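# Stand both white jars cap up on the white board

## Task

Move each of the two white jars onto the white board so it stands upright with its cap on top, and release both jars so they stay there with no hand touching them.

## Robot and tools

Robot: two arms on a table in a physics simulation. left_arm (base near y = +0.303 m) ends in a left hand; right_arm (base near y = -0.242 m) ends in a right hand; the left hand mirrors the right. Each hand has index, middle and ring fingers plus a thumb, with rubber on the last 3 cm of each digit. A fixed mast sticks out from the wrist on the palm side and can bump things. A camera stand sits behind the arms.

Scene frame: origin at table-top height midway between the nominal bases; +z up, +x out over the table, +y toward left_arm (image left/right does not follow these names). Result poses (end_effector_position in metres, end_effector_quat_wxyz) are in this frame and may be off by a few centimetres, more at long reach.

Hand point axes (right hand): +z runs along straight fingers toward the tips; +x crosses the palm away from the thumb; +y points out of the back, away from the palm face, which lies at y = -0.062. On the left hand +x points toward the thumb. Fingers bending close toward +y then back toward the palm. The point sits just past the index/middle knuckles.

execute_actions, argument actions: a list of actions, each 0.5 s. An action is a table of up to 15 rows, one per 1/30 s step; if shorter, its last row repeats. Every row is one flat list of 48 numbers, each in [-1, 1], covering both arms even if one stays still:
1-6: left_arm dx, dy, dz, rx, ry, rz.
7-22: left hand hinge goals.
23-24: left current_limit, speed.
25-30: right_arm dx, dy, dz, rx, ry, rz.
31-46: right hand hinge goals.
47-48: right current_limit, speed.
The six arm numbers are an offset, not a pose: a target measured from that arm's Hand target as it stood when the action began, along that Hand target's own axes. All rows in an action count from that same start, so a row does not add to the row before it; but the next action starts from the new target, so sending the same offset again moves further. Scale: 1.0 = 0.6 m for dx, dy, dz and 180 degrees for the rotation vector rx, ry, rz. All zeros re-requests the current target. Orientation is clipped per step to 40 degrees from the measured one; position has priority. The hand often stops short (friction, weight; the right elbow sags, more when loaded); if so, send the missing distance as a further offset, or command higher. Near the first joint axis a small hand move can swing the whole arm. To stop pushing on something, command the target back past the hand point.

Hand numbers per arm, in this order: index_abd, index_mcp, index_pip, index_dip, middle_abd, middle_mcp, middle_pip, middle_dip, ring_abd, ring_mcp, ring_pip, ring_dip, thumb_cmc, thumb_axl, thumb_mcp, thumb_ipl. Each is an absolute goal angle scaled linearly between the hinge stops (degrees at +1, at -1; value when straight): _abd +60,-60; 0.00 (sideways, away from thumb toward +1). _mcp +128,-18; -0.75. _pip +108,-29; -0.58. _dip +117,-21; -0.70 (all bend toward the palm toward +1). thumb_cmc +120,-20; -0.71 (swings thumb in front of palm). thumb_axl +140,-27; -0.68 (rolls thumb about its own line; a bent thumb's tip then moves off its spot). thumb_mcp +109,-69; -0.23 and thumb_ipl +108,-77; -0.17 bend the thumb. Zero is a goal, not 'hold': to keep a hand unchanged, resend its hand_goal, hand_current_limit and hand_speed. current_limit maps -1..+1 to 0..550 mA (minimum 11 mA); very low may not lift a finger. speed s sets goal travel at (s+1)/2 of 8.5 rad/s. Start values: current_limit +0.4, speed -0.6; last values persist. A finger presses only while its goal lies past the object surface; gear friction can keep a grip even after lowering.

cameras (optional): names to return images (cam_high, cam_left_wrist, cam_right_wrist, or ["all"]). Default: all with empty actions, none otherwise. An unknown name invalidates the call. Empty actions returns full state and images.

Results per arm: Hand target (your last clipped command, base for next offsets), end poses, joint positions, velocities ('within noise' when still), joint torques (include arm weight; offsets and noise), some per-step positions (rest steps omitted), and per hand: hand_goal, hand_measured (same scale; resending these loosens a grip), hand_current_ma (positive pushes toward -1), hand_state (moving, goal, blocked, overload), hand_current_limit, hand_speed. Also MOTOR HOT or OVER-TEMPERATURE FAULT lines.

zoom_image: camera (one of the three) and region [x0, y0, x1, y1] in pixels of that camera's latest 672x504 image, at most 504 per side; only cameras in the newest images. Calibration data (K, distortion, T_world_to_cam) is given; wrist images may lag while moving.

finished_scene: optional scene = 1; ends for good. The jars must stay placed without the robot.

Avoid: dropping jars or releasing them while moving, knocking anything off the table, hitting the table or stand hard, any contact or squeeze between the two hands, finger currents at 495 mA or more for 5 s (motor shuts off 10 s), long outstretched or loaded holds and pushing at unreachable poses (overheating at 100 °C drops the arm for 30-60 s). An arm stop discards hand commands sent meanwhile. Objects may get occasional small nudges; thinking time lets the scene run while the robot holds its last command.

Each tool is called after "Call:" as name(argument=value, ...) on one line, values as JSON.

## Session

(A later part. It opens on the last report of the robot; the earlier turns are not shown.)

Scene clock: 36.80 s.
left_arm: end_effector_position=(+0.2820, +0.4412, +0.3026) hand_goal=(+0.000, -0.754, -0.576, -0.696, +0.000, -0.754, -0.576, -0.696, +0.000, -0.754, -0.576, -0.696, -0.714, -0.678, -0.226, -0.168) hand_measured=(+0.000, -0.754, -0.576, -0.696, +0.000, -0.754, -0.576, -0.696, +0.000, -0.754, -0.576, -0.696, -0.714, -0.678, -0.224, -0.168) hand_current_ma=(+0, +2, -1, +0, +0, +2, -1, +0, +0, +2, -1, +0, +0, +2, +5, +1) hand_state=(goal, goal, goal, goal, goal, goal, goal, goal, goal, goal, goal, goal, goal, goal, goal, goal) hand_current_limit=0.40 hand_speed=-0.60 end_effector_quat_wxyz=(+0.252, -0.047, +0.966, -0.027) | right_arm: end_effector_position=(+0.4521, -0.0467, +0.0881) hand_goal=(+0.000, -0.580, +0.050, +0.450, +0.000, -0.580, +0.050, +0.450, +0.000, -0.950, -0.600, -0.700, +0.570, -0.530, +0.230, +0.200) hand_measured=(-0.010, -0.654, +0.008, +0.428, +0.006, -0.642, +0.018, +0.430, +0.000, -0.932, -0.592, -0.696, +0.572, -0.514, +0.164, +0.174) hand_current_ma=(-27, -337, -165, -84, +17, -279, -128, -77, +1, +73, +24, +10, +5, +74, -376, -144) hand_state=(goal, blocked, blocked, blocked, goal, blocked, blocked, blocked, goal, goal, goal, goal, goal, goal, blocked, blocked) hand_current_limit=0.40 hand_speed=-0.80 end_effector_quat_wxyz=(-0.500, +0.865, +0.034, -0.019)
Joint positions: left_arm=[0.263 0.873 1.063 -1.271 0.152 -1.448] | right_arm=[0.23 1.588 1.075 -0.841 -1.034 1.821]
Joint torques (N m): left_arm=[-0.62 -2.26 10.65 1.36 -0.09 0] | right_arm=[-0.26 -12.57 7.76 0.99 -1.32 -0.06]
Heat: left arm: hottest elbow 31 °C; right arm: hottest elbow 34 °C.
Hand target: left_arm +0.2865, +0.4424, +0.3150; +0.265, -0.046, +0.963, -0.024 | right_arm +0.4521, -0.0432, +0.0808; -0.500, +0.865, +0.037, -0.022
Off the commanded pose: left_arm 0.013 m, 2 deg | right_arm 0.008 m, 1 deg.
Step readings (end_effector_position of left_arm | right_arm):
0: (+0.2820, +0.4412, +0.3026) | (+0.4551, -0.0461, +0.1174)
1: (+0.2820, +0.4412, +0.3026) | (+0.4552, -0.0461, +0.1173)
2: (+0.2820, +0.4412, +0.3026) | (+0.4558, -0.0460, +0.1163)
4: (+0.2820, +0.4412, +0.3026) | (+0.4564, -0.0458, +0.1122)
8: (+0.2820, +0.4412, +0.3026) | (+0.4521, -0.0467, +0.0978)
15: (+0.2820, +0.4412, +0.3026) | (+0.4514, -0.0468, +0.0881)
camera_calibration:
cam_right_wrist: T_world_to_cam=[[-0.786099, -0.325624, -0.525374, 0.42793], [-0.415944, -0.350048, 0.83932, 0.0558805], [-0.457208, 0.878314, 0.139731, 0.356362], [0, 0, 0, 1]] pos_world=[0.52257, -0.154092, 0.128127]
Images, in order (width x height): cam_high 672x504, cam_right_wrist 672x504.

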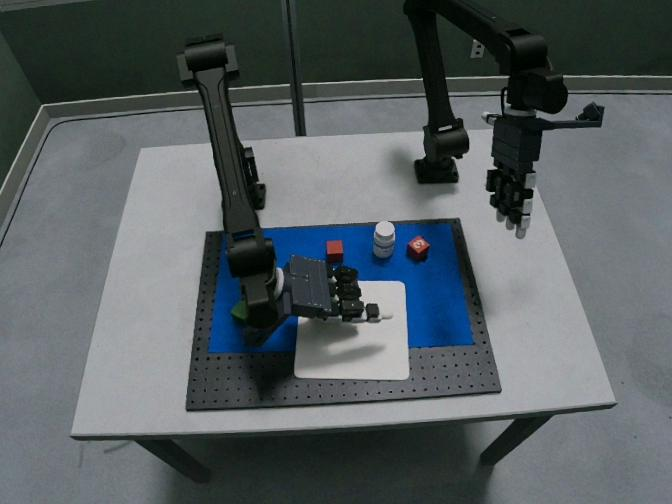

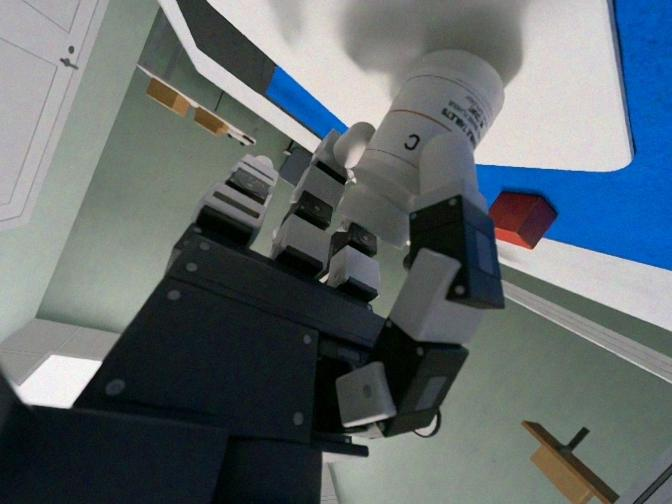

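Call:
execute_actions(actions=[[[0,0,0,0,0,0,0,-0.754,-0.576,-0.696,0,-0.754,-0.576,-0.696,0,-0.754,-0.576,-0.696,-0.714,-0.678,-0.226,-0.168,0.4,-0.6,0,0.0144,0.0083,0,0,0,0,-0.58,0.05,0.45,0,-0.58,0.05,0.45,0,-0.95,-0.6,-0.7,0.571,-0.53,0.23,0.2,0.4,-0.8]]], cameras=["cam_high","cam_right_wrist"])

Call:
zoom_image(camera="cam_right_wrist", region=[300, 0, 600, 260])

Scene clock: 37.67 s.
left_arm: end_effector_position=(+0.2820, +0.4412, +0.3026) hand_goal=(+0.000, -0.754, -0.576, -0.696, +0.000, -0.754, -0.576, -0.696, +0.000, -0.754, -0.576, -0.696, -0.714, -0.678, -0.226, -0.168) hand_measured=(+0.000, -0.754, -0.576, -0.696, +0.000, -0.754, -0.576, -0.696, +0.000, -0.754, -0.576, -0.696, -0.714, -0.678, -0.224, -0.168) hand_current_ma=(+0, +2, -1, +0, +0, +2, -1, +0, +0, +2, -1, +0, +0, +2, +5, +1) hand_state=(goal, goal, goal, goal, goal, goal, goal, goal, goal, goal, goal, goal, goal, goal, goal, goal) hand_current_limit=0.40 hand_speed=-0.60 end_effector_quat_wxyz=(+0.252, -0.047, +0.966, -0.027) | right_arm: end_effector_position=(+0.4538, -0.0463, +0.0813) hand_goal=(+0.000, -0.580, +0.050, +0.450, +0.000, -0.580, +0.050, +0.450, +0.000, -0.950, -0.600, -0.700, +0.570, -0.530, +0.230, +0.200) hand_measured=(-0.010, -0.654, +0.008, +0.428, +0.006, -0.642, +0.018, +0.430, +0.000, -0.932, -0.592, -0.696, +0.572, -0.514, +0.164, +0.174) hand_current_ma=(-27, -337, -165, -84, +17, -279, -128, -77, +1, +73, +24, +10, +5, +74, -376, -144) hand_state=(goal, blocked, blocked, blocked, goal, blocked, blocked, blocked, goal, goal, goal, goal, goal, goal, blocked, blocked) hand_current_limit=0.40 hand_speed=-0.80 end_effector_quat_wxyz=(-0.500, +0.865, +0.036, -0.016)
Joint positions: left_arm=[0.263 0.873 1.063 -1.271 0.152 -1.448] | right_arm=[0.23 1.597 1.066 -0.814 -1.034 1.821]
Joint torques (N m): left_arm=[-0.62 -2.32 10.65 1.36 -0.1 0] | right_arm=[-0.21 -12.22 7.46 0.98 -1.31 -0.09]
Heat: left arm: hottest elbow 31 °C; right arm: hottest elbow 34 °C.
Hand target: left_arm +0.2865, +0.4424, +0.3150; +0.265, -0.046, +0.963, -0.024 | right_arm +0.4522, -0.0432, +0.0709; -0.500, +0.865, +0.037, -0.022
Off the commanded pose: left_arm 0.013 m, 2 deg | right_arm 0.011 m, 1 deg.
Step readings (end_effector_position of left_arm | right_arm):
0: (+0.2820, +0.4412, +0.3026) | (+0.4522, -0.0467, +0.0881)
1: (+0.2820, +0.4412, +0.3026) | (+0.4523, -0.0466, +0.0881)
2: (+0.2820, +0.4412, +0.3026) | (+0.4527, -0.0466, +0.0881)
4: (+0.2820, +0.4412, +0.3026) | (+0.4539, -0.0463, +0.0874)
8: (+0.2820, +0.4412, +0.3026) | (+0.4542, -0.0462, +0.0846)
15: (+0.2820, +0.4412, +0.3026) | (+0.4536, -0.0464, +0.0813)
camera_calibration:
cam_right_wrist: T_world_to_cam=[[-0.781982, -0.324743, -0.53202, 0.424523], [-0.422486, -0.3514, 0.835478, 0.0656047], [-0.458268, 0.8781, 0.137589, 0.358507], [0, 0, 0, 1]] pos_world=[0.523979, -0.15389, 0.121717]
Images, in order (width x height): cam_high 672x504, cam_right_wrist 672x504.

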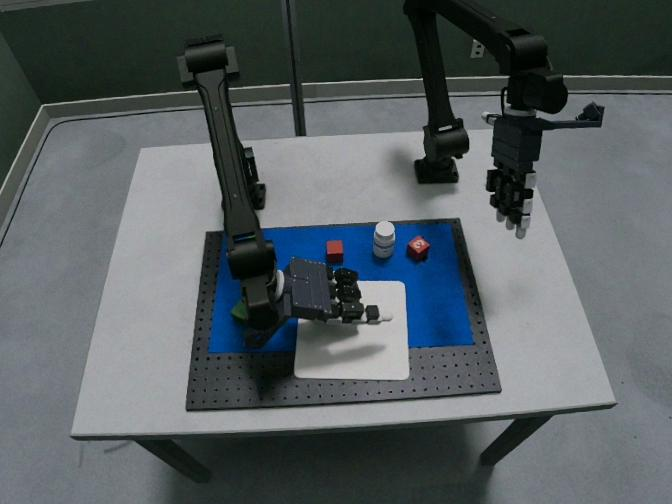

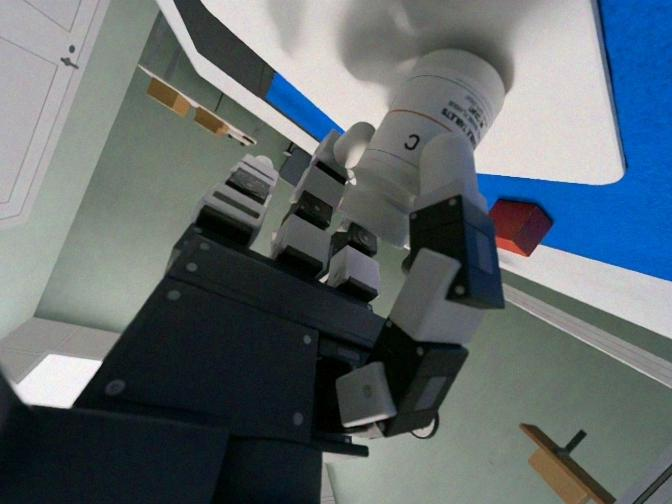

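Scaled by 1.680 from the camera's 672x504 image, which has a finer 960x720 frame.

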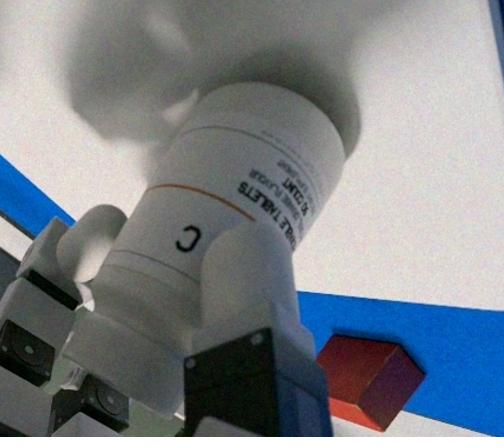

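Call:
execute_actions(actions=[[[0,0,0,0,0,0,0,-0.754,-0.576,-0.696,0,-0.754,-0.576,-0.696,0,-0.754,-0.576,-0.696,-0.714,-0.678,-0.226,-0.168,0.4,-0.6,-0.003,0.0072,0.0042,0,0,0,0,-0.58,0.05,0.45,0,-0.58,0.05,0.45,0,-0.95,-0.6,-0.7,0.571,-0.53,0.23,0.2,0.4,-0.8]]], cameras=["cam_high","cam_right_wrist"])

Call:
zoom_image(camera="cam_right_wrist", region=[300, 0, 600, 260])

Scene clock: 38.67 s.
left_arm: end_effector_position=(+0.2820, +0.4412, +0.3026) hand_goal=(+0.000, -0.754, -0.576, -0.696, +0.000, -0.754, -0.576, -0.696, +0.000, -0.754, -0.576, -0.696, -0.714, -0.678, -0.226, -0.168) hand_measured=(+0.000, -0.754, -0.576, -0.696, +0.000, -0.754, -0.576, -0.696, +0.000, -0.754, -0.576, -0.696, -0.714, -0.678, -0.224, -0.168) hand_current_ma=(+0, +2, -1, +0, +0, +2, -1, +0, +0, +2, -1, +0, +0, +2, +5, +1) hand_state=(goal, goal, goal, goal, goal, goal, goal, goal, goal, goal, goal, goal, goal, goal, goal, goal) hand_current_limit=0.40 hand_speed=-0.60 end_effector_quat_wxyz=(+0.252, -0.047, +0.966, -0.027) | right_arm: end_effector_position=(+0.4525, -0.0466, +0.0766) hand_goal=(+0.000, -0.580, +0.050, +0.450, +0.000, -0.580, +0.050, +0.450, +0.000, -0.950, -0.600, -0.700, +0.570, -0.530, +0.230, +0.200) hand_measured=(-0.010, -0.654, +0.008, +0.428, +0.006, -0.642, +0.018, +0.430, +0.000, -0.932, -0.592, -0.696, +0.572, -0.514, +0.164, +0.174) hand_current_ma=(-27, -337, -165, -84, +17, -279, -128, -77, +1, +73, +24, +10, +5, +74, -376, -144) hand_state=(goal, blocked, blocked, blocked, goal, blocked, blocked, blocked, goal, goal, goal, goal, goal, goal, blocked, blocked) hand_current_limit=0.40 hand_speed=-0.80 end_effector_quat_wxyz=(-0.501, +0.865, +0.036, -0.015)
Joint positions: left_arm=[0.263 0.873 1.063 -1.271 0.152 -1.448] | right_arm=[0.23 1.599 1.054 -0.799 -1.034 1.821]
Joint torques (N m): left_arm=[-0.62 -2.32 10.65 1.36 -0.1 0] | right_arm=[-0.21 -11.87 7.38 0.96 -1.27 -0.08]
Heat: left arm: hottest elbow 31 °C; right arm: hottest elbow 34 °C.
Hand target: left_arm +0.2865, +0.4424, +0.3150; +0.265, -0.046, +0.963, -0.024 | right_arm +0.4503, -0.0434, +0.0659; -0.500, +0.865, +0.037, -0.022
Off the commanded pose: left_arm 0.013 m, 2 deg | right_arm 0.011 m, 1 deg.
Step readings (end_effector_position of left_arm | right_arm):
0: (+0.2820, +0.4412, +0.3026) | (+0.4538, -0.0463, +0.0813)
1: (+0.2820, +0.4412, +0.3026) | (+0.4539, -0.0463, +0.0813)
2: (+0.2820, +0.4412, +0.3026) | (+0.4539, -0.0463, +0.0810)
4: (+0.2820, +0.4412, +0.3026) | (+0.4540, -0.0463, +0.0802)
8: (+0.2820, +0.4412, +0.3026) | (+0.4526, -0.0466, +0.0780)
15: (+0.2820, +0.4412, +0.3026) | (+0.4524, -0.0466, +0.0766)
camera_calibration:
cam_right_wrist: T_world_to_cam=[[-0.780917, -0.324561, -0.533694, 0.420584], [-0.424143, -0.35171, 0.834508, 0.0697211], [-0.458554, 0.878043, 0.136996, 0.358885], [0, 0, 0, 1]] pos_world=[0.522581, -0.15409, 0.117114]
Images, in order (width x height): cam_high 672x504, cam_right_wrist 672x504.

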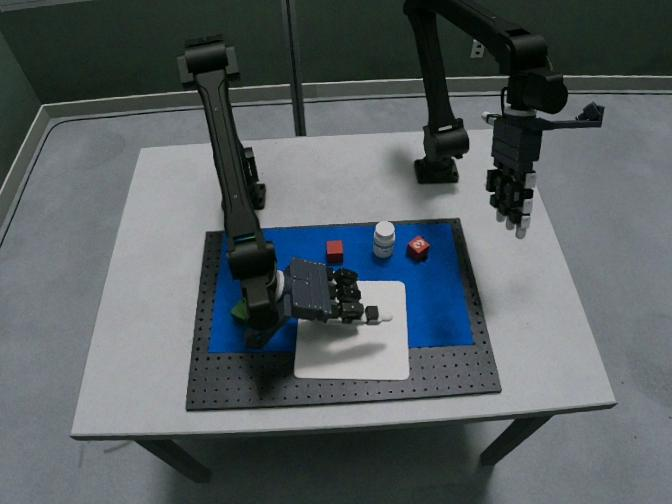

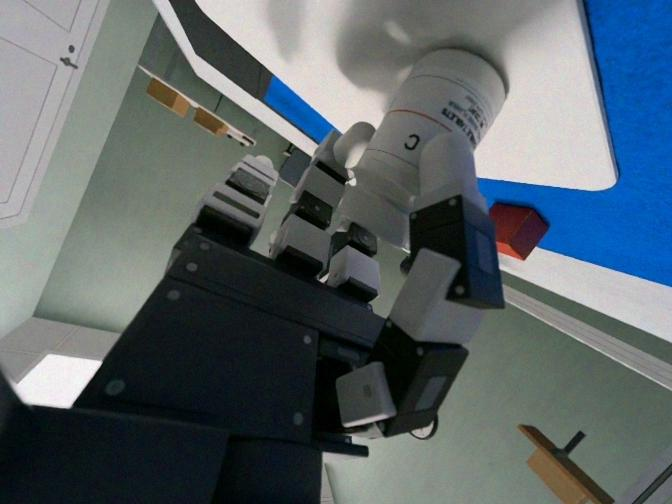

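Scaled by 1.680 from the camera's 672x504 image, which has a finer 960x720 frame.

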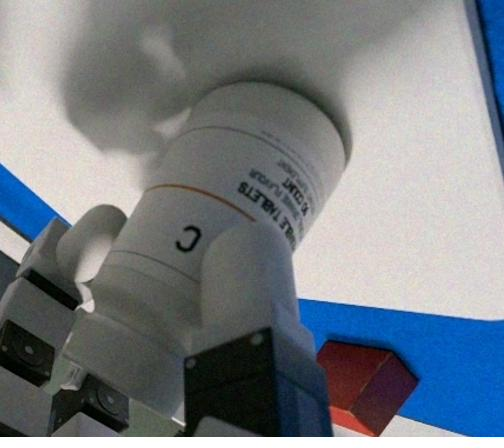

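Call:
execute_actions(actions=[[[0,0,0,0,0,0,0,-0.754,-0.576,-0.696,0,-0.754,-0.576,-0.696,0,-0.754,-0.576,-0.696,-0.714,-0.678,-0.226,-0.168,0.4,-0.6,0,0.0058,0.0034,0,0,0,0,-0.58,0.05,0.45,0,-0.58,0.05,0.45,0,-0.95,-0.6,-0.7,0.571,-0.53,0.23,0.2,0.4,-0.8]]], cameras=["cam_high","cam_right_wrist"])

Call:
zoom_image(camera="cam_right_wrist", region=[300, 0, 600, 260])

Scene clock: 39.67 s.
left_arm: end_effector_position=(+0.2820, +0.4412, +0.3026) hand_goal=(+0.000, -0.754, -0.576, -0.696, +0.000, -0.754, -0.576, -0.696, +0.000, -0.754, -0.576, -0.696, -0.714, -0.678, -0.226, -0.168) hand_measured=(+0.000, -0.754, -0.576, -0.696, +0.000, -0.754, -0.576, -0.696, +0.000, -0.754, -0.576, -0.696, -0.714, -0.678, -0.224, -0.168) hand_current_ma=(+0, +2, -1, +0, +0, +2, -1, +0, +0, +2, -1, +0, +0, +2, +5, +1) hand_state=(goal, goal, goal, goal, goal, goal, goal, goal, goal, goal, goal, goal, goal, goal, goal, goal) hand_current_limit=0.40 hand_speed=-0.60 end_effector_quat_wxyz=(+0.252, -0.047, +0.966, -0.027) | right_arm: end_effector_position=(+0.4537, -0.0463, +0.0747) hand_goal=(+0.000, -0.580, +0.050, +0.450, +0.000, -0.580, +0.050, +0.450, +0.000, -0.950, -0.600, -0.700, +0.570, -0.530, +0.230, +0.200) hand_measured=(-0.010, -0.652, +0.008, +0.428, +0.006, -0.642, +0.018, +0.430, +0.000, -0.932, -0.592, -0.696, +0.572, -0.512, +0.164, +0.174) hand_current_ma=(-27, -334, -165, -84, +17, -279, -128, -77, +1, +73, +24, +10, +6, +80, -376, -144) hand_state=(goal, blocked, blocked, blocked, goal, blocked, blocked, blocked, goal, goal, goal, goal, goal, goal, blocked, blocked) hand_current_limit=0.40 hand_speed=-0.80 end_effector_quat_wxyz=(-0.501, +0.865, +0.037, -0.013)
Joint positions: left_arm=[0.263 0.873 1.063 -1.271 0.152 -1.448] | right_arm=[0.23 1.603 1.052 -0.789 -1.034 1.821]
Joint torques (N m): left_arm=[-0.62 -2.32 10.65 1.35 -0.09 0] | right_arm=[0.26 -11.81 7.08 1.16 -1.28 -0.07]
Heat: left arm: hottest elbow 32 °C; right arm: hottest elbow 34 °C.
Hand target: left_arm +0.2865, +0.4424, +0.3150; +0.265, -0.046, +0.963, -0.024 | right_arm +0.4504, -0.0434, +0.0619; -0.500, +0.865, +0.037, -0.022
Off the commanded pose: left_arm 0.013 m, 2 deg | right_arm 0.014 m, 1 deg.
Step readings (end_effector_position of left_arm | right_arm):
0: (+0.2820, +0.4412, +0.3026) | (+0.4525, -0.0466, +0.0766)
1: (+0.2820, +0.4412, +0.3026) | (+0.4526, -0.0466, +0.0766)
2: (+0.2820, +0.4412, +0.3026) | (+0.4527, -0.0466, +0.0766)
4: (+0.2820, +0.4412, +0.3026) | (+0.4535, -0.0464, +0.0763)
8: (+0.2820, +0.4412, +0.3026) | (+0.4540, -0.0463, +0.0749)
15: (+0.2820, +0.4412, +0.3026) | (+0.4537, -0.0463, +0.0747)
camera_calibration:
cam_right_wrist: T_world_to_cam=[[-0.778575, -0.323915, -0.537495, 0.419914], [-0.427742, -0.352802, 0.832207, 0.073665], [-0.459193, 0.877844, 0.13613, 0.359852], [0, 0, 0, 1]] pos_world=[0.523685, -0.153889, 0.11541]
Images, in order (width x height): cam_high 672x504, cam_right_wrist 672x504.

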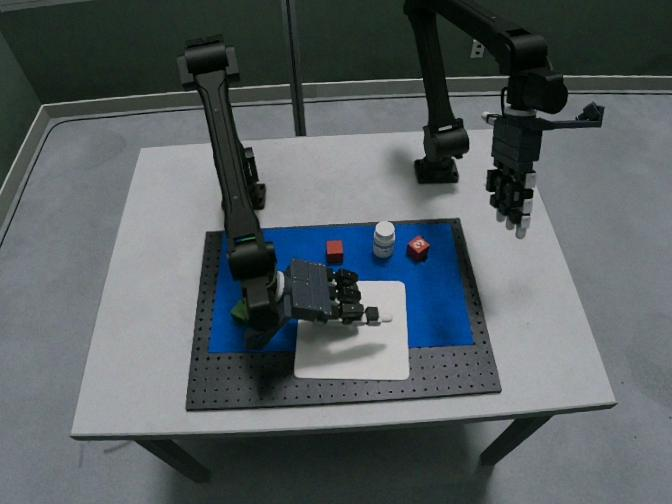

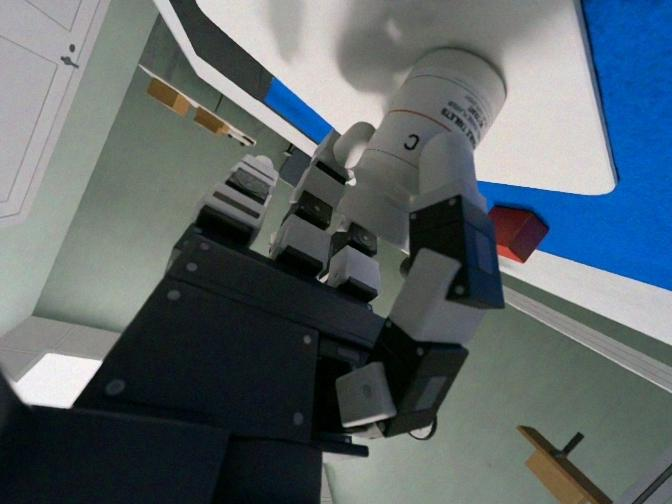

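Scaled by 1.680 from the camera's 672x504 image, which has a finer 960x720 frame.

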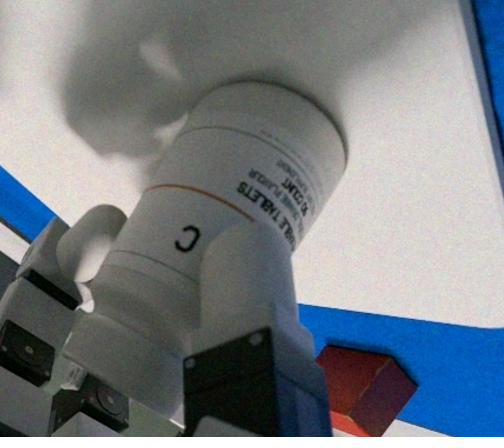

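Call:
execute_actions(actions=[[[0,0,0,0,0,0,0,-0.754,-0.576,-0.696,0,-0.754,-0.576,-0.696,0,-0.754,-0.576,-0.696,-0.714,-0.678,-0.226,-0.168,0.4,-0.6,0,0,0,0,0,0,0,-0.66,0.0,0.42,0,-0.65,0.0,0.42,0,-0.95,-0.6,-0.7,0.571,-0.53,0.16,0.17,0.4,-0.9]],[[0,0,0,0,0,0,0,-0.754,-0.576,-0.696,0,-0.754,-0.576,-0.696,0,-0.754,-0.576,-0.696,-0.714,-0.678,-0.226,-0.168,0.4,-0.6,0,0,0,0,0,0,0,-0.72,0.0,0.4,0,-0.71,0.0,0.4,0,-0.95,-0.6,-0.7,0.571,-0.53,0.09,0.17,0.4,-0.9]]], cameras=["cam_high","cam_right_wrist"])

Call:
zoom_image(camera="cam_right_wrist", region=[300, 0, 600, 260])

Scene clock: 41.17 s.
left_arm: end_effector_position=(+0.2820, +0.4412, +0.3026) hand_goal=(+0.000, -0.754, -0.576, -0.696, +0.000, -0.754, -0.576, -0.696, +0.000, -0.754, -0.576, -0.696, -0.714, -0.678, -0.226, -0.168) hand_measured=(+0.000, -0.754, -0.576, -0.696, +0.000, -0.754, -0.576, -0.696, +0.000, -0.754, -0.576, -0.696, -0.714, -0.678, -0.224, -0.168) hand_current_ma=(+0, +2, -1, +0, +0, +2, -1, +0, +0, +2, -1, +0, +0, +2, +5, +1) hand_state=(goal, goal, goal, goal, goal, goal, goal, goal, goal, goal, goal, goal, goal, goal, goal, goal) hand_current_limit=0.40 hand_speed=-0.60 end_effector_quat_wxyz=(+0.252, -0.047, +0.966, -0.027) | right_arm: end_effector_position=(+0.4537, -0.0459, +0.0750) hand_goal=(+0.000, -0.720, +0.000, +0.400, +0.000, -0.710, +0.000, +0.400, +0.000, -0.950, -0.600, -0.700, +0.570, -0.530, +0.090, +0.170) hand_measured=(-0.004, -0.704, -0.002, +0.402, +0.004, -0.692, +0.000, +0.402, +0.000, -0.932, -0.592, -0.696, +0.572, -0.528, +0.092, +0.168) hand_current_ma=(-10, +61, -6, +8, +9, +72, +0, +8, +1, +73, +24, +10, +6, +7, +6, -12) hand_state=(goal, goal, goal, goal, goal, goal, goal, goal, goal, goal, goal, goal, goal, goal, goal, goal) hand_current_limit=0.40 hand_speed=-0.90 end_effector_quat_wxyz=(-0.502, +0.864, +0.038, -0.013)
Joint positions: left_arm=[0.263 0.873 1.063 -1.271 0.152 -1.448] | right_arm=[0.23 1.603 1.052 -0.788 -1.037 1.821]
Joint torques (N m): left_arm=[-0.62 -2.37 10.65 1.36 -0.09 0] | right_arm=[-0.38 -12.22 7.1 0.99 -1.14 -0.08]
Heat: left arm: hottest elbow 32 °C; right arm: hottest elbow 34 °C.
Hand target: left_arm +0.2865, +0.4424, +0.3150; +0.265, -0.046, +0.963, -0.024 | right_arm +0.4503, -0.0433, +0.0619; -0.500, +0.865, +0.037, -0.022
Off the commanded pose: left_arm 0.013 m, 2 deg | right_arm 0.014 m, 1 deg.
Step readings (end_effector_position of left_arm | right_arm):
0: (+0.2820, +0.4412, +0.3026) | (+0.4537, -0.0463, +0.0747)
1: (+0.2820, +0.4412, +0.3026) | (+0.4537, -0.0463, +0.0747)
2: (+0.2820, +0.4412, +0.3026) | (+0.4537, -0.0462, +0.0747)
4: (+0.2820, +0.4412, +0.3026) | (+0.4536, -0.0460, +0.0749)
8: (+0.2820, +0.4412, +0.3026) | (+0.4537, -0.0459, +0.0750)
15: (+0.2820, +0.4412, +0.3026) | (+0.4537, -0.0459, +0.0750)
16: (+0.2820, +0.4412, +0.3026) | (+0.4537, -0.0459, +0.0750)
17: (+0.2820, +0.4412, +0.3026) | (+0.4537, -0.0459, +0.0750)
19: (+0.2820, +0.4412, +0.3026) | (+0.4537, -0.0459, +0.0750)
23: (+0.2820, +0.4412, +0.3026) | (+0.4537, -0.0459, +0.0750)
30: (+0.2820, +0.4412, +0.3026) | (+0.4537, -0.0459, +0.0750)
camera_calibration:
cam_right_wrist: T_world_to_cam=[[-0.778247, -0.322964, -0.538541, 0.42022], [-0.427674, -0.355371, 0.831148, 0.073533], [-0.459813, 0.877158, 0.138443, 0.359496], [0, 0, 0, 1]] pos_world=[0.523783, -0.153487, 0.115419]
Images, in order (width x height): cam_high 672x504, cam_right_wrist 672x504.

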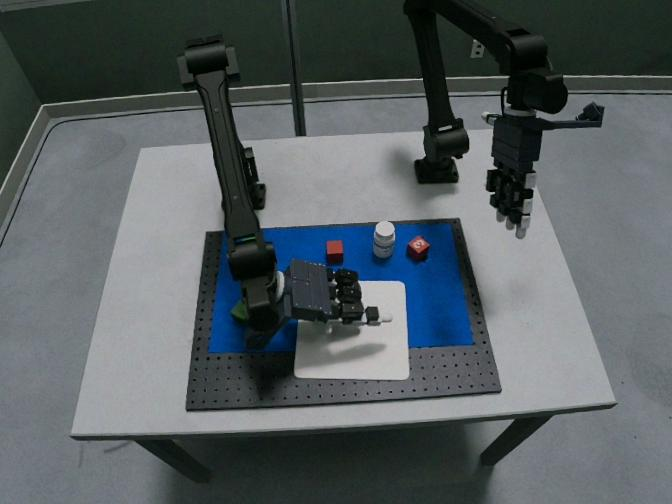

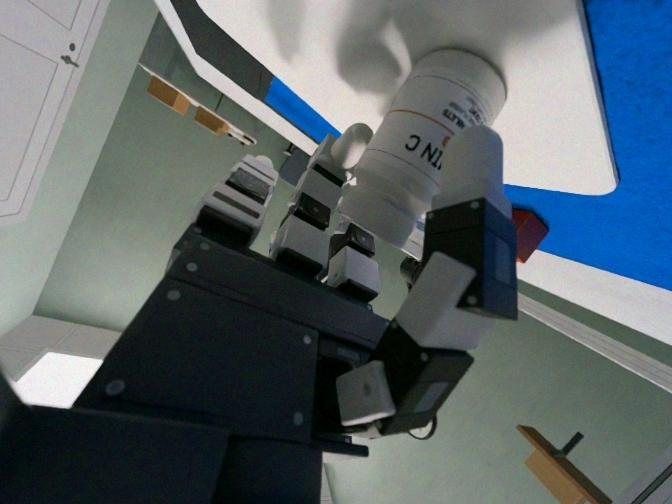

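Scaled by 1.680 from the camera's 672x504 image, which has a finer 960x720 frame.

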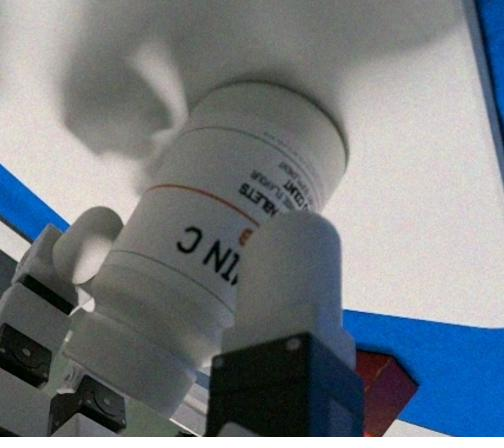

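Call:
execute_actions(actions=[[[0,0,0,0,0,0,0,-0.754,-0.576,-0.696,0,-0.754,-0.576,-0.696,0,-0.754,-0.576,-0.696,-0.714,-0.678,-0.226,-0.168,0.4,-0.6,0,0,0,0,0,0,0,-0.86,0.0,0.38,0,-0.86,0.0,0.38,0,-0.95,-0.6,-0.7,0.571,-0.53,-0.112,0.157,0.4,-0.7]],[[0,0,0,0,0,0,0,-0.754,-0.576,-0.696,0,-0.754,-0.576,-0.696,0,-0.754,-0.576,-0.696,-0.714,-0.678,-0.226,-0.168,0.4,-0.6,0.012,-0.07,-0.042,0,0,0,0,-0.86,0.0,0.38,0,-0.86,0.0,0.38,0,-0.95,-0.6,-0.7,0.571,-0.53,-0.112,0.157,0.4,-0.7]],[[0,0,0,0,0,0,0,-0.754,-0.576,-0.696,0,-0.754,-0.576,-0.696,0,-0.754,-0.576,-0.696,-0.714,-0.678,-0.226,-0.168,0.4,-0.6,0,-0.12,-0.07,0,0,0,0,-0.86,0.0,0.38,0,-0.86,0.0,0.38,0,-0.95,-0.6,-0.7,0.571,-0.53,-0.112,0.157,0.4,-0.7]]], cameras=["cam_high","cam_right_wrist"])

Scene clock: 43.53 s.
left_arm: end_effector_position=(+0.2820, +0.4412, +0.3026) hand_goal=(+0.000, -0.754, -0.576, -0.696, +0.000, -0.754, -0.576, -0.696, +0.000, -0.754, -0.576, -0.696, -0.714, -0.678, -0.226, -0.168) hand_measured=(+0.000, -0.754, -0.576, -0.696, +0.000, -0.754, -0.576, -0.696, +0.000, -0.754, -0.576, -0.696, -0.714, -0.678, -0.224, -0.168) hand_current_ma=(+0, +2, -1, +0, +0, +2, -1, +0, +0, +2, -1, +0, +0, +2, +5, +1) hand_state=(goal, goal, goal, goal, goal, goal, goal, goal, goal, goal, goal, goal, goal, goal, goal, goal) hand_current_limit=0.40 hand_speed=-0.60 end_effector_quat_wxyz=(+0.252, -0.047, +0.966, -0.027) | right_arm: end_effector_position=(+0.4467, -0.0472, +0.1901) hand_goal=(+0.000, -0.860, +0.000, +0.380, +0.000, -0.860, +0.000, +0.380, +0.000, -0.950, -0.600, -0.700, +0.570, -0.530, -0.112, +0.156) hand_measured=(-0.002, -0.846, -0.002, +0.382, +0.004, -0.844, +0.000, +0.382, +0.000, -0.932, -0.592, -0.696, +0.572, -0.528, -0.108, +0.158) hand_current_ma=(-8, +56, -5, +8, +9, +65, +0, +8, +1, +73, +24, +10, +6, +7, +15, +6) hand_state=(goal, goal, goal, goal, goal, goal, goal, goal, goal, goal, goal, goal, goal, goal, goal, goal) hand_current_limit=0.40 hand_speed=-0.70 end_effector_quat_wxyz=(-0.501, +0.865, +0.030, -0.025)
Joint positions: left_arm=[0.263 0.873 1.063 -1.271 0.152 -1.448] | right_arm=[0.23 1.481 1.24 -1.123 -1.038 1.823]
Joint torques (N m): left_arm=[-0.62 -2.32 10.63 1.35 -0.09 0] | right_arm=[-0.85 -10.46 11.77 -0.1 -1.15 -0.14]
Heat: left arm: hottest elbow 32 °C; right arm: hottest elbow 34 °C.
Hand target: left_arm +0.2865, +0.4424, +0.3150; +0.265, -0.046, +0.963, -0.024 | right_arm +0.4578, -0.0440, +0.1942; -0.500, +0.865, +0.037, -0.022
Off the commanded pose: left_arm 0.013 m, 2 deg | right_arm 0.012 m, 1 deg.
Step readings (end_effector_position of left_arm | right_arm):
0: (+0.2820, +0.4412, +0.3026) | (+0.4537, -0.0459, +0.0750)
1: (+0.2820, +0.4412, +0.3026) | (+0.4537, -0.0459, +0.0750)
2: (+0.2820, +0.4412, +0.3026) | (+0.4537, -0.0459, +0.0750)
4: (+0.2820, +0.4412, +0.3026) | (+0.4537, -0.0459, +0.0750)
8: (+0.2820, +0.4412, +0.3026) | (+0.4537, -0.0459, +0.0750)
15: (+0.2820, +0.4412, +0.3026) | (+0.4537, -0.0459, +0.0750)
16: (+0.2820, +0.4412, +0.3026) | (+0.4537, -0.0459, +0.0750)
17: (+0.2820, +0.4412, +0.3026) | (+0.4526, -0.0461, +0.0749)
19: (+0.2820, +0.4412, +0.3026) | (+0.4467, -0.0473, +0.0753)
23: (+0.2820, +0.4412, +0.3026) | (+0.4384, -0.0490, +0.0806)
30: (+0.2820, +0.4412, +0.3026) | (+0.4439, -0.0479, +0.0953)
31: (+0.2820, +0.4412, +0.3026) | (+0.4441, -0.0479, +0.0963)
32: (+0.2820, +0.4412, +0.3026) | (+0.4424, -0.0484, +0.0991)
34: (+0.2820, +0.4412, +0.3026) | (+0.4383, -0.0495, +0.1099)
38: (+0.2820, +0.4412, +0.3026) | (+0.4414, -0.0488, +0.1517)
45: (+0.2820, +0.4412, +0.3026) | (+0.4502, -0.0464, +0.1912)
camera_calibration:
cam_right_wrist: T_world_to_cam=[[-0.792798, -0.325004, -0.5156, 0.478355], [-0.405059, -0.351147, 0.84417, -0.0380459], [-0.455411, 0.878105, 0.146743, 0.337999], [0, 0, 0, 1]] pos_world=[0.517756, -0.154691, 0.229158]
Images, in order (width x height): cam_high 672x504, cam_right_wrist 672x504.

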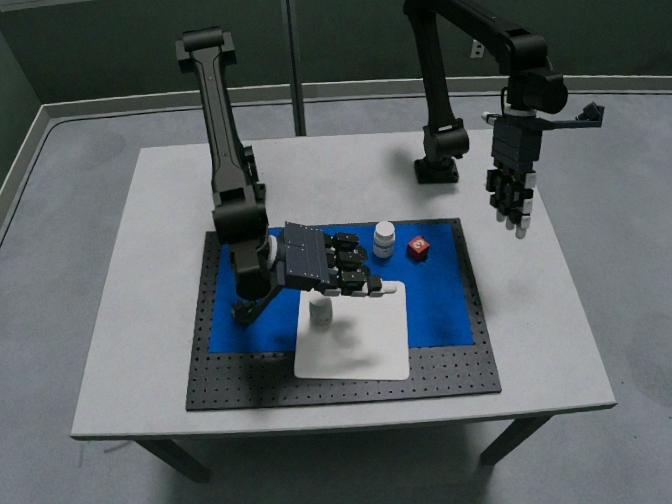

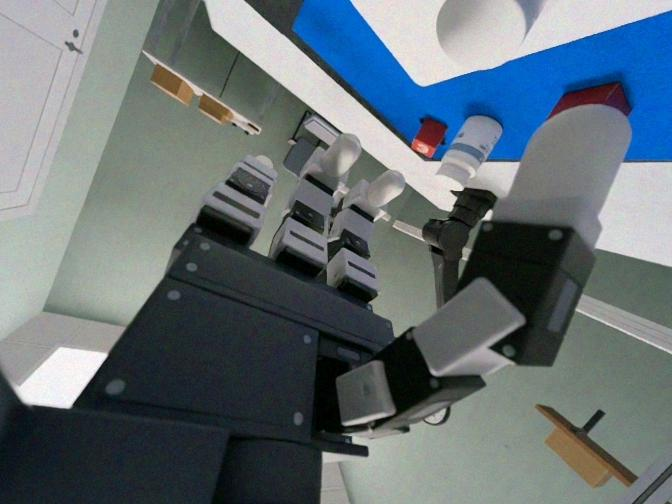

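Call:
execute_actions(actions=[[[0,0,0,0,0,0,0,-0.754,-0.576,-0.696,0,-0.754,-0.576,-0.696,0,-0.754,-0.576,-0.696,-0.714,-0.678,-0.226,-0.168,0.4,-0.6,-0.0913,-0.0489,0.0847,0,-0.0369,-0.0213,0,-0.86,0.0,0.38,0,-0.86,0.0,0.38,0,-0.95,-0.6,-0.7,0.571,-0.53,-0.112,0.157,0.4,-0.7]],[[0,0,0,0,0,0,0,-0.754,-0.576,-0.696,0,-0.754,-0.576,-0.696,0,-0.754,-0.576,-0.696,-0.714,-0.678,-0.226,-0.168,0.4,-0.6,-0.0773,-0.0546,0.0945,0,-0.0369,-0.0213,0,-0.86,0.0,0.38,0,-0.86,0.0,0.38,0,-0.95,-0.6,-0.7,0.571,-0.53,-0.112,0.157,0.4,-0.7]],[[0,0,0,0,0,0,0,-0.754,-0.576,-0.696,0,-0.754,-0.576,-0.696,0,-0.754,-0.576,-0.696,-0.714,-0.678,-0.226,-0.168,0.4,-0.6,-0.0623,-0.0593,0.1026,0,-0.0369,-0.0213,0,-0.86,0.0,0.38,0,-0.86,0.0,0.38,0,-0.95,-0.6,-0.7,0.571,-0.53,-0.112,0.157,0.4,-0.7]]], cameras=["cam_high","cam_right_wrist"])

Scene clock: 46.70 s.
left_arm: end_effector_position=(+0.2820, +0.4412, +0.3026) hand_goal=(+0.000, -0.754, -0.576, -0.696, +0.000, -0.754, -0.576, -0.696, +0.000, -0.754, -0.576, -0.696, -0.714, -0.678, -0.226, -0.168) hand_measured=(+0.000, -0.754, -0.576, -0.696, +0.000, -0.754, -0.576, -0.696, +0.000, -0.754, -0.576, -0.696, -0.714, -0.678, -0.224, -0.168) hand_current_ma=(+0, +2, -1, +0, +0, +2, -1, +0, +0, +2, -1, +0, +0, +2, +5, +1) hand_state=(goal, goal, goal, goal, goal, goal, goal, goal, goal, goal, goal, goal, goal, goal, goal, goal) hand_current_limit=0.40 hand_speed=-0.60 end_effector_quat_wxyz=(+0.252, -0.047, +0.966, -0.027) | right_arm: end_effector_position=(+0.2778, +0.1190, +0.1946) hand_goal=(+0.000, -0.860, +0.000, +0.380, +0.000, -0.860, +0.000, +0.380, +0.000, -0.950, -0.600, -0.700, +0.570, -0.530, -0.112, +0.156) hand_measured=(-0.002, -0.846, -0.002, +0.382, +0.002, -0.844, +0.000, +0.382, +0.000, -0.932, -0.592, -0.696, +0.572, -0.528, -0.110, +0.158) hand_current_ma=(-6, +56, -4, +8, +7, +65, +0, +8, +1, +73, +24, +10, +6, +6, +8, +6) hand_state=(goal, goal, goal, goal, goal, goal, goal, goal, goal, goal, goal, goal, goal, goal, goal, goal) hand_current_limit=0.40 hand_speed=-0.70 end_effector_quat_wxyz=(-0.485, +0.838, +0.215, -0.126)
Joint positions: left_arm=[0.263 0.873 1.063 -1.271 0.152 -1.448] | right_arm=[0.769 1.368 1.125 -0.937 -1.002 2.029]
Joint torques (N m): left_arm=[-0.67 -2.32 10.66 1.35 -0.09 0] | right_arm=[-0.97 -12.69 8.36 1.37 -0.96 0.11]
Heat: left arm: hottest elbow 32 °C; right arm: hottest elbow 35 °C.
Hand target: left_arm +0.2865, +0.4424, +0.3150; +0.265, -0.046, +0.963, -0.024 | right_arm +0.2787, +0.1172, +0.1945; -0.486, +0.840, +0.209, -0.121
Off the commanded pose: left_arm 0.013 m, 2 deg | right_arm 0.002 m, 1 deg.
Step readings (end_effector_position of left_arm | right_arm):
0: (+0.2820, +0.4412, +0.3026) | (+0.4467, -0.0472, +0.1901)
1: (+0.2820, +0.4412, +0.3026) | (+0.4467, -0.0470, +0.1901)
2: (+0.2820, +0.4412, +0.3026) | (+0.4458, -0.0453, +0.1902)
4: (+0.2820, +0.4412, +0.3026) | (+0.4407, -0.0375, +0.1902)
8: (+0.2820, +0.4412, +0.3026) | (+0.4126, -0.0071, +0.1907)
15: (+0.2820, +0.4412, +0.3026) | (+0.3977, +0.0118, +0.1957)
16: (+0.2820, +0.4412, +0.3026) | (+0.3980, +0.0118, +0.1956)
17: (+0.2820, +0.4412, +0.3026) | (+0.3968, +0.0131, +0.1948)
19: (+0.2820, +0.4412, +0.3026) | (+0.3881, +0.0189, +0.1924)
23: (+0.2820, +0.4412, +0.3026) | (+0.3533, +0.0463, +0.1911)
30: (+0.2820, +0.4412, +0.3026) | (+0.3385, +0.0651, +0.1952)
31: (+0.2820, +0.4412, +0.3026) | (+0.3387, +0.0653, +0.1951)
32: (+0.2820, +0.4412, +0.3026) | (+0.3379, +0.0666, +0.1947)
34: (+0.2820, +0.4412, +0.3026) | (+0.3306, +0.0738, +0.1932)
38: (+0.2820, +0.4412, +0.3026) | (+0.2948, +0.1018, +0.1929)
45: (+0.2820, +0.4412, +0.3026) | (+0.2778, +0.1185, +0.1941)
camera_calibration:
cam_right_wrist: T_world_to_cam=[[-0.583526, -0.621115, -0.523177, 0.379407], [-0.231401, -0.490355, 0.840242, -0.0827976], [-0.778429, 0.611366, 0.142408, 0.236843], [0, 0, 0, 1]] pos_world=[0.3866, 0.0502573, 0.234339]
Images, in order (width x height): cam_high 672x504, cam_right_wrist 672x504.

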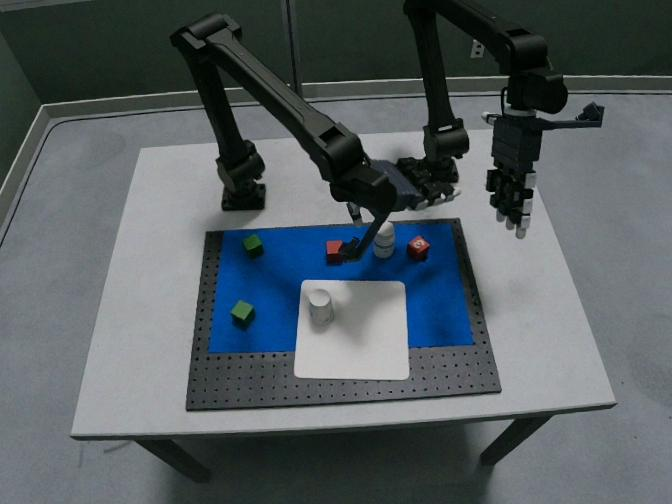

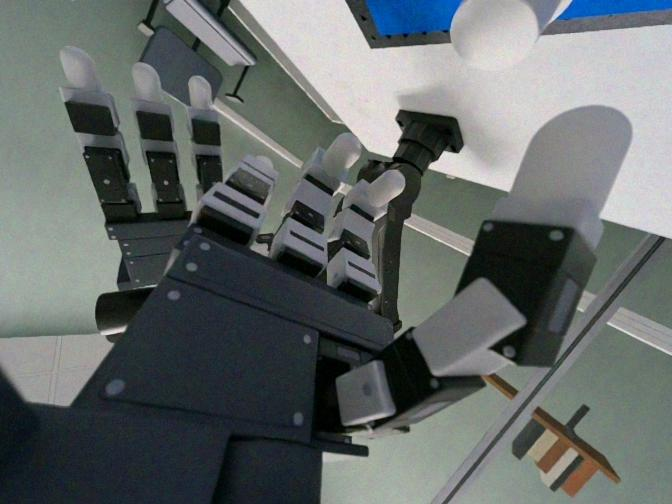

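Call:
zoom_image(camera="cam_right_wrist", region=[340, 0, 640, 240])

Scaled by 1.680 from the camera's 672x504 image, which has a finer 960x720 frame.

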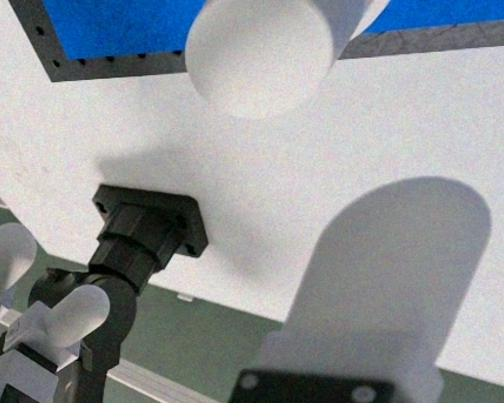

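Call:
execute_actions(actions=[[[0,0,0,0,0,0,0,-0.754,-0.576,-0.696,0,-0.754,-0.576,-0.696,0,-0.754,-0.576,-0.696,-0.714,-0.678,-0.226,-0.168,0.4,-0.6,0.003,0.068,0.033,0,0,0,0,-0.86,0.0,0.38,0,-0.86,0.0,0.38,0,-0.95,-0.6,-0.7,0.571,-0.53,-0.112,0.2,0.4,-0.7]]], cameras=["cam_high","cam_right_wrist"])

Call:
zoom_image(camera="cam_right_wrist", region=[340, 0, 640, 240])

Call:
zoom_image(camera="cam_high", region=[300, 130, 500, 290])

Scene clock: 48.17 s.
left_arm: end_effector_position=(+0.2820, +0.4412, +0.3026) hand_goal=(+0.000, -0.754, -0.576, -0.696, +0.000, -0.754, -0.576, -0.696, +0.000, -0.754, -0.576, -0.696, -0.714, -0.678, -0.226, -0.168) hand_measured=(+0.000, -0.754, -0.576, -0.696, +0.000, -0.754, -0.576, -0.696, +0.000, -0.754, -0.576, -0.696, -0.714, -0.678, -0.224, -0.168) hand_current_ma=(+0, +2, -1, +0, +0, +2, -1, +0, +0, +2, -1, +0, +0, +2, +5, +1) hand_state=(goal, goal, goal, goal, goal, goal, goal, goal, goal, goal, goal, goal, goal, goal, goal, goal) hand_current_limit=0.40 hand_speed=-0.60 end_effector_quat_wxyz=(+0.252, -0.047, +0.966, -0.027) | right_arm: end_effector_position=(+0.2761, +0.1169, +0.1579) hand_goal=(+0.000, -0.860, +0.000, +0.380, +0.000, -0.860, +0.000, +0.380, +0.000, -0.950, -0.600, -0.700, +0.570, -0.530, -0.112, +0.200) hand_measured=(-0.002, -0.846, -0.002, +0.382, +0.002, -0.844, +0.000, +0.382, +0.000, -0.932, -0.592, -0.696, +0.572, -0.528, -0.110, +0.198) hand_current_ma=(-6, +56, -4, +8, +7, +65, +0, +8, +1, +73, +24, +10, +6, +6, +8, -10) hand_state=(goal, goal, goal, goal, goal, goal, goal, goal, goal, goal, goal, goal, goal, goal, goal, goal) hand_current_limit=0.40 hand_speed=-0.70 end_effector_quat_wxyz=(-0.487, +0.837, +0.216, -0.121)
Joint positions: left_arm=[0.263 0.873 1.063 -1.271 0.152 -1.448] | right_arm=[0.768 1.384 1.039 -0.824 -1.002 2.029]
Joint torques (N m): left_arm=[-0.67 -2.32 10.65 1.35 -0.09 0] | right_arm=[-1.96 -9.64 8.34 1.42 -1.12 -0.02]
Heat: left arm: hottest elbow 32 °C; right arm: hottest elbow 35 °C.
Hand target: left_arm +0.2865, +0.4424, +0.3150; +0.265, -0.046, +0.963, -0.024 | right_arm +0.2818, +0.1153, +0.1495; -0.486, +0.840, +0.209, -0.121
Off the commanded pose: left_arm 0.013 m, 2 deg | right_arm 0.010 m, 1 deg.
Step readings (end_effector_position of left_arm | right_arm):
0: (+0.2820, +0.4412, +0.3026) | (+0.2778, +0.1190, +0.1946)
1: (+0.2820, +0.4412, +0.3026) | (+0.2779, +0.1191, +0.1944)
2: (+0.2820, +0.4412, +0.3026) | (+0.2785, +0.1197, +0.1930)
4: (+0.2820, +0.4412, +0.3026) | (+0.2787, +0.1199, +0.1852)
8: (+0.2820, +0.4412, +0.3026) | (+0.2735, +0.1149, +0.1661)
15: (+0.2820, +0.4412, +0.3026) | (+0.2755, +0.1163, +0.1577)
camera_calibration:
cam_right_wrist: T_world_to_cam=[[-0.580589, -0.616615, -0.531698, 0.357765], [-0.238308, -0.49574, 0.835136, -0.0499754], [-0.778541, 0.611578, 0.140877, 0.242256], [0, 0, 0, 1]] pos_world=[0.384411, 0.0476696, 0.197831]
Images, in order (width x height): cam_high 672x504, cam_right_wrist 672x504.

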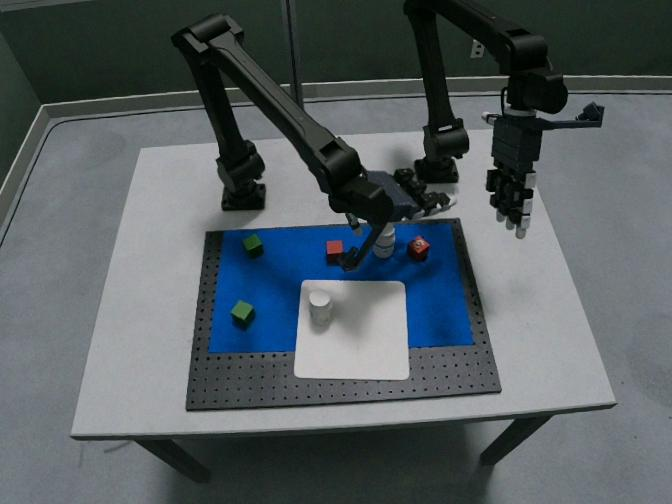

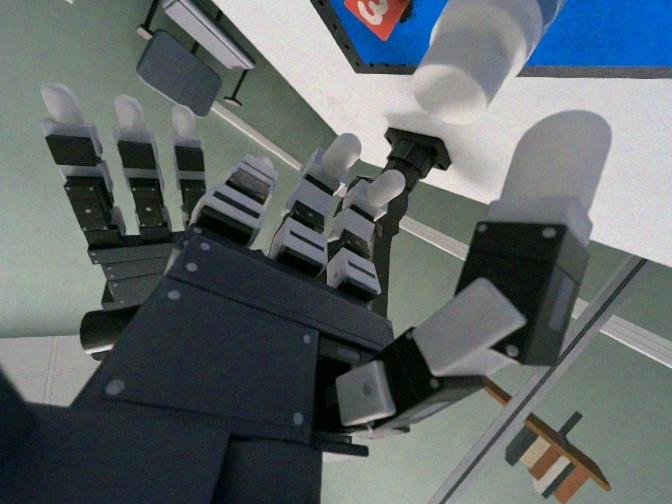

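Scaled by 1.680 from the camera's 672x504 image, which has a finer 960x720 frame.

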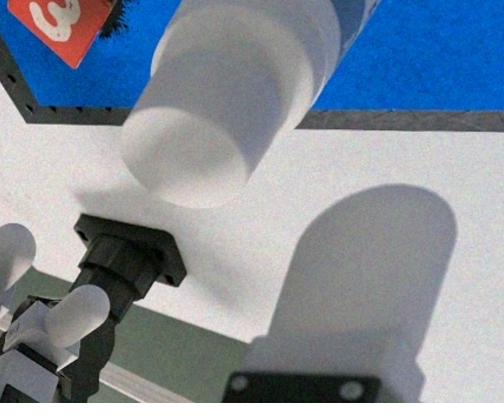

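Scaled by 2.520 from the camera's 672x504 image, which has a finer 960x720 frame.

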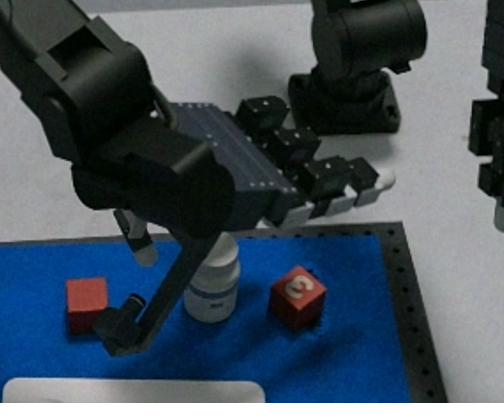

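Call:
execute_actions(actions=[[[0,0,0,0,0,0,0,-0.754,-0.576,-0.696,0,-0.754,-0.576,-0.696,0,-0.754,-0.576,-0.696,-0.714,-0.678,-0.226,-0.168,0.4,-0.6,0.003,0.051,0.028,0,0,0,0,-0.86,0.0,0.38,0,-0.86,0.0,0.38,0,-0.95,-0.6,-0.7,0.571,-0.53,-0.112,0.2,0.4,-0.7]],[[0,0,0,0,0,0,0,-0.754,-0.576,-0.696,0,-0.754,-0.576,-0.696,0,-0.754,-0.576,-0.696,-0.714,-0.678,-0.226,-0.168,0.4,-0.6,0,0.0433,0.025,0,0,0,0,-0.86,0.0,0.38,0,-0.86,0.0,0.38,0,-0.95,-0.6,-0.7,0.571,-0.53,-0.112,0.2,0.4,-0.7]]], cameras=["cam_high","cam_right_wrist"])

Call:
zoom_image(camera="cam_right_wrist", region=[300, 0, 600, 260])

Call:
zoom_image(camera="cam_high", region=[300, 130, 500, 290])

Scene clock: 49.93 s.
left_arm: end_effector_position=(+0.2820, +0.4412, +0.3026) hand_goal=(+0.000, -0.754, -0.576, -0.696, +0.000, -0.754, -0.576, -0.696, +0.000, -0.754, -0.576, -0.696, -0.714, -0.678, -0.226, -0.168) hand_measured=(+0.000, -0.754, -0.576, -0.696, +0.000, -0.754, -0.576, -0.696, +0.000, -0.754, -0.576, -0.696, -0.714, -0.678, -0.224, -0.168) hand_current_ma=(+0, +2, -1, +0, +0, +2, -1, +0, +0, +2, -1, +0, +0, +2, +5, +1) hand_state=(goal, goal, goal, goal, goal, goal, goal, goal, goal, goal, goal, goal, goal, goal, goal, goal) hand_current_limit=0.40 hand_speed=-0.60 end_effector_quat_wxyz=(+0.252, -0.047, +0.966, -0.027) | right_arm: end_effector_position=(+0.2779, +0.1179, +0.0923) hand_goal=(+0.000, -0.860, +0.000, +0.380, +0.000, -0.860, +0.000, +0.380, +0.000, -0.950, -0.600, -0.700, +0.570, -0.530, -0.112, +0.200) hand_measured=(-0.002, -0.846, -0.002, +0.382, +0.002, -0.844, +0.000, +0.382, +0.000, -0.932, -0.592, -0.696, +0.572, -0.528, -0.110, +0.198) hand_current_ma=(-6, +56, -4, +8, +7, +65, +0, +8, +1, +73, +24, +10, +5, +6, +8, -10) hand_state=(goal, goal, goal, goal, goal, goal, goal, goal, goal, goal, goal, goal, goal, goal, goal, goal) hand_current_limit=0.40 hand_speed=-0.70 end_effector_quat_wxyz=(-0.486, +0.838, +0.215, -0.123)
Joint positions: left_arm=[0.263 0.873 1.063 -1.271 0.152 -1.448] | right_arm=[0.766 1.47 0.939 -0.643 -1.002 2.029]
Joint torques (N m): left_arm=[-0.62 -2.32 10.66 1.36 -0.09 0] | right_arm=[-1.85 -9.93 7.86 1.29 -1.1 -0.09]
Heat: left arm: hottest elbow 33 °C; right arm: hottest elbow 35 °C.
Hand target: left_arm +0.2865, +0.4424, +0.3150; +0.265, -0.046, +0.963, -0.024 | right_arm +0.2837, +0.1154, +0.0844; -0.486, +0.840, +0.209, -0.121
Off the commanded pose: left_arm 0.013 m, 2 deg | right_arm 0.010 m, 1 deg.
Step readings (end_effector_position of left_arm | right_arm):
0: (+0.2820, +0.4412, +0.3026) | (+0.2762, +0.1169, +0.1579)
1: (+0.2820, +0.4412, +0.3026) | (+0.2762, +0.1169, +0.1575)
2: (+0.2820, +0.4412, +0.3026) | (+0.2770, +0.1176, +0.1567)
4: (+0.2820, +0.4412, +0.3026) | (+0.2781, +0.1187, +0.1513)
8: (+0.2820, +0.4412, +0.3026) | (+0.2764, +0.1167, +0.1333)
15: (+0.2820, +0.4412, +0.3026) | (+0.2765, +0.1167, +0.1212)
16: (+0.2820, +0.4412, +0.3026) | (+0.2768, +0.1170, +0.1212)
17: (+0.2820, +0.4412, +0.3026) | (+0.2777, +0.1179, +0.1206)
19: (+0.2820, +0.4412, +0.3026) | (+0.2792, +0.1193, +0.1167)
23: (+0.2820, +0.4412, +0.3026) | (+0.2780, +0.1179, +0.1027)
30: (+0.2820, +0.4412, +0.3026) | (+0.2773, +0.1173, +0.0921)
camera_calibration:
cam_right_wrist: T_world_to_cam=[[-0.583233, -0.617683, -0.527548, 0.325079], [-0.235789, -0.492749, 0.837617, 0.00439134], [-0.777331, 0.612915, 0.141745, 0.251731], [0, 0, 0, 1]] pos_world=[0.38631, 0.0486698, 0.132135]
Images, in order (width x height): cam_high 672x504, cam_right_wrist 672x504.

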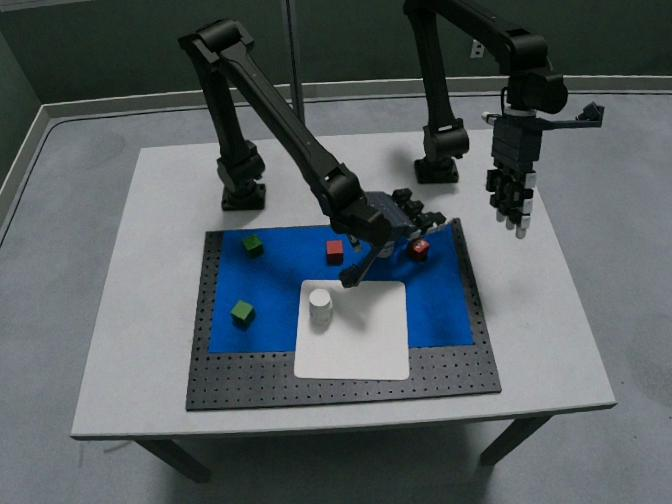

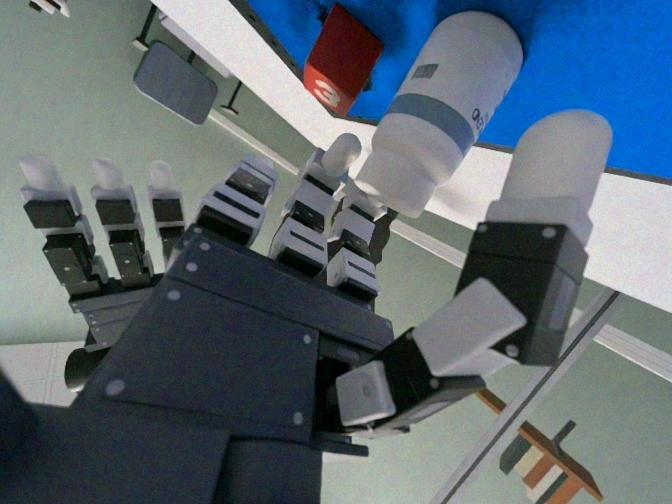

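Scaled by 1.680 from the camera's 672x504 image, which has a finer 960x720 frame.

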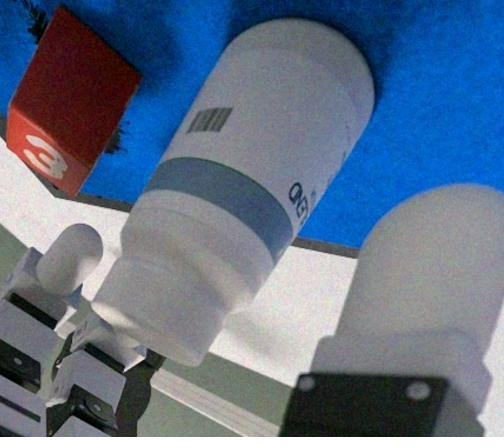

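Scaled by 2.520 from the camera's 672x504 image, which has a finer 960x720 frame.

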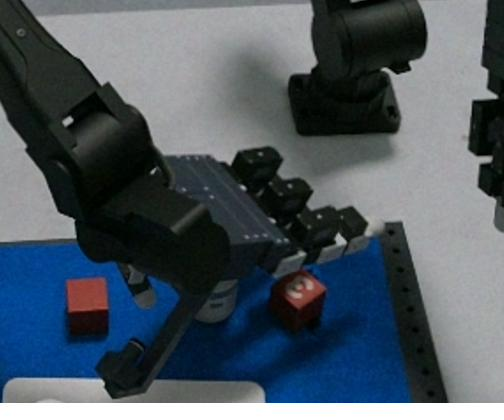

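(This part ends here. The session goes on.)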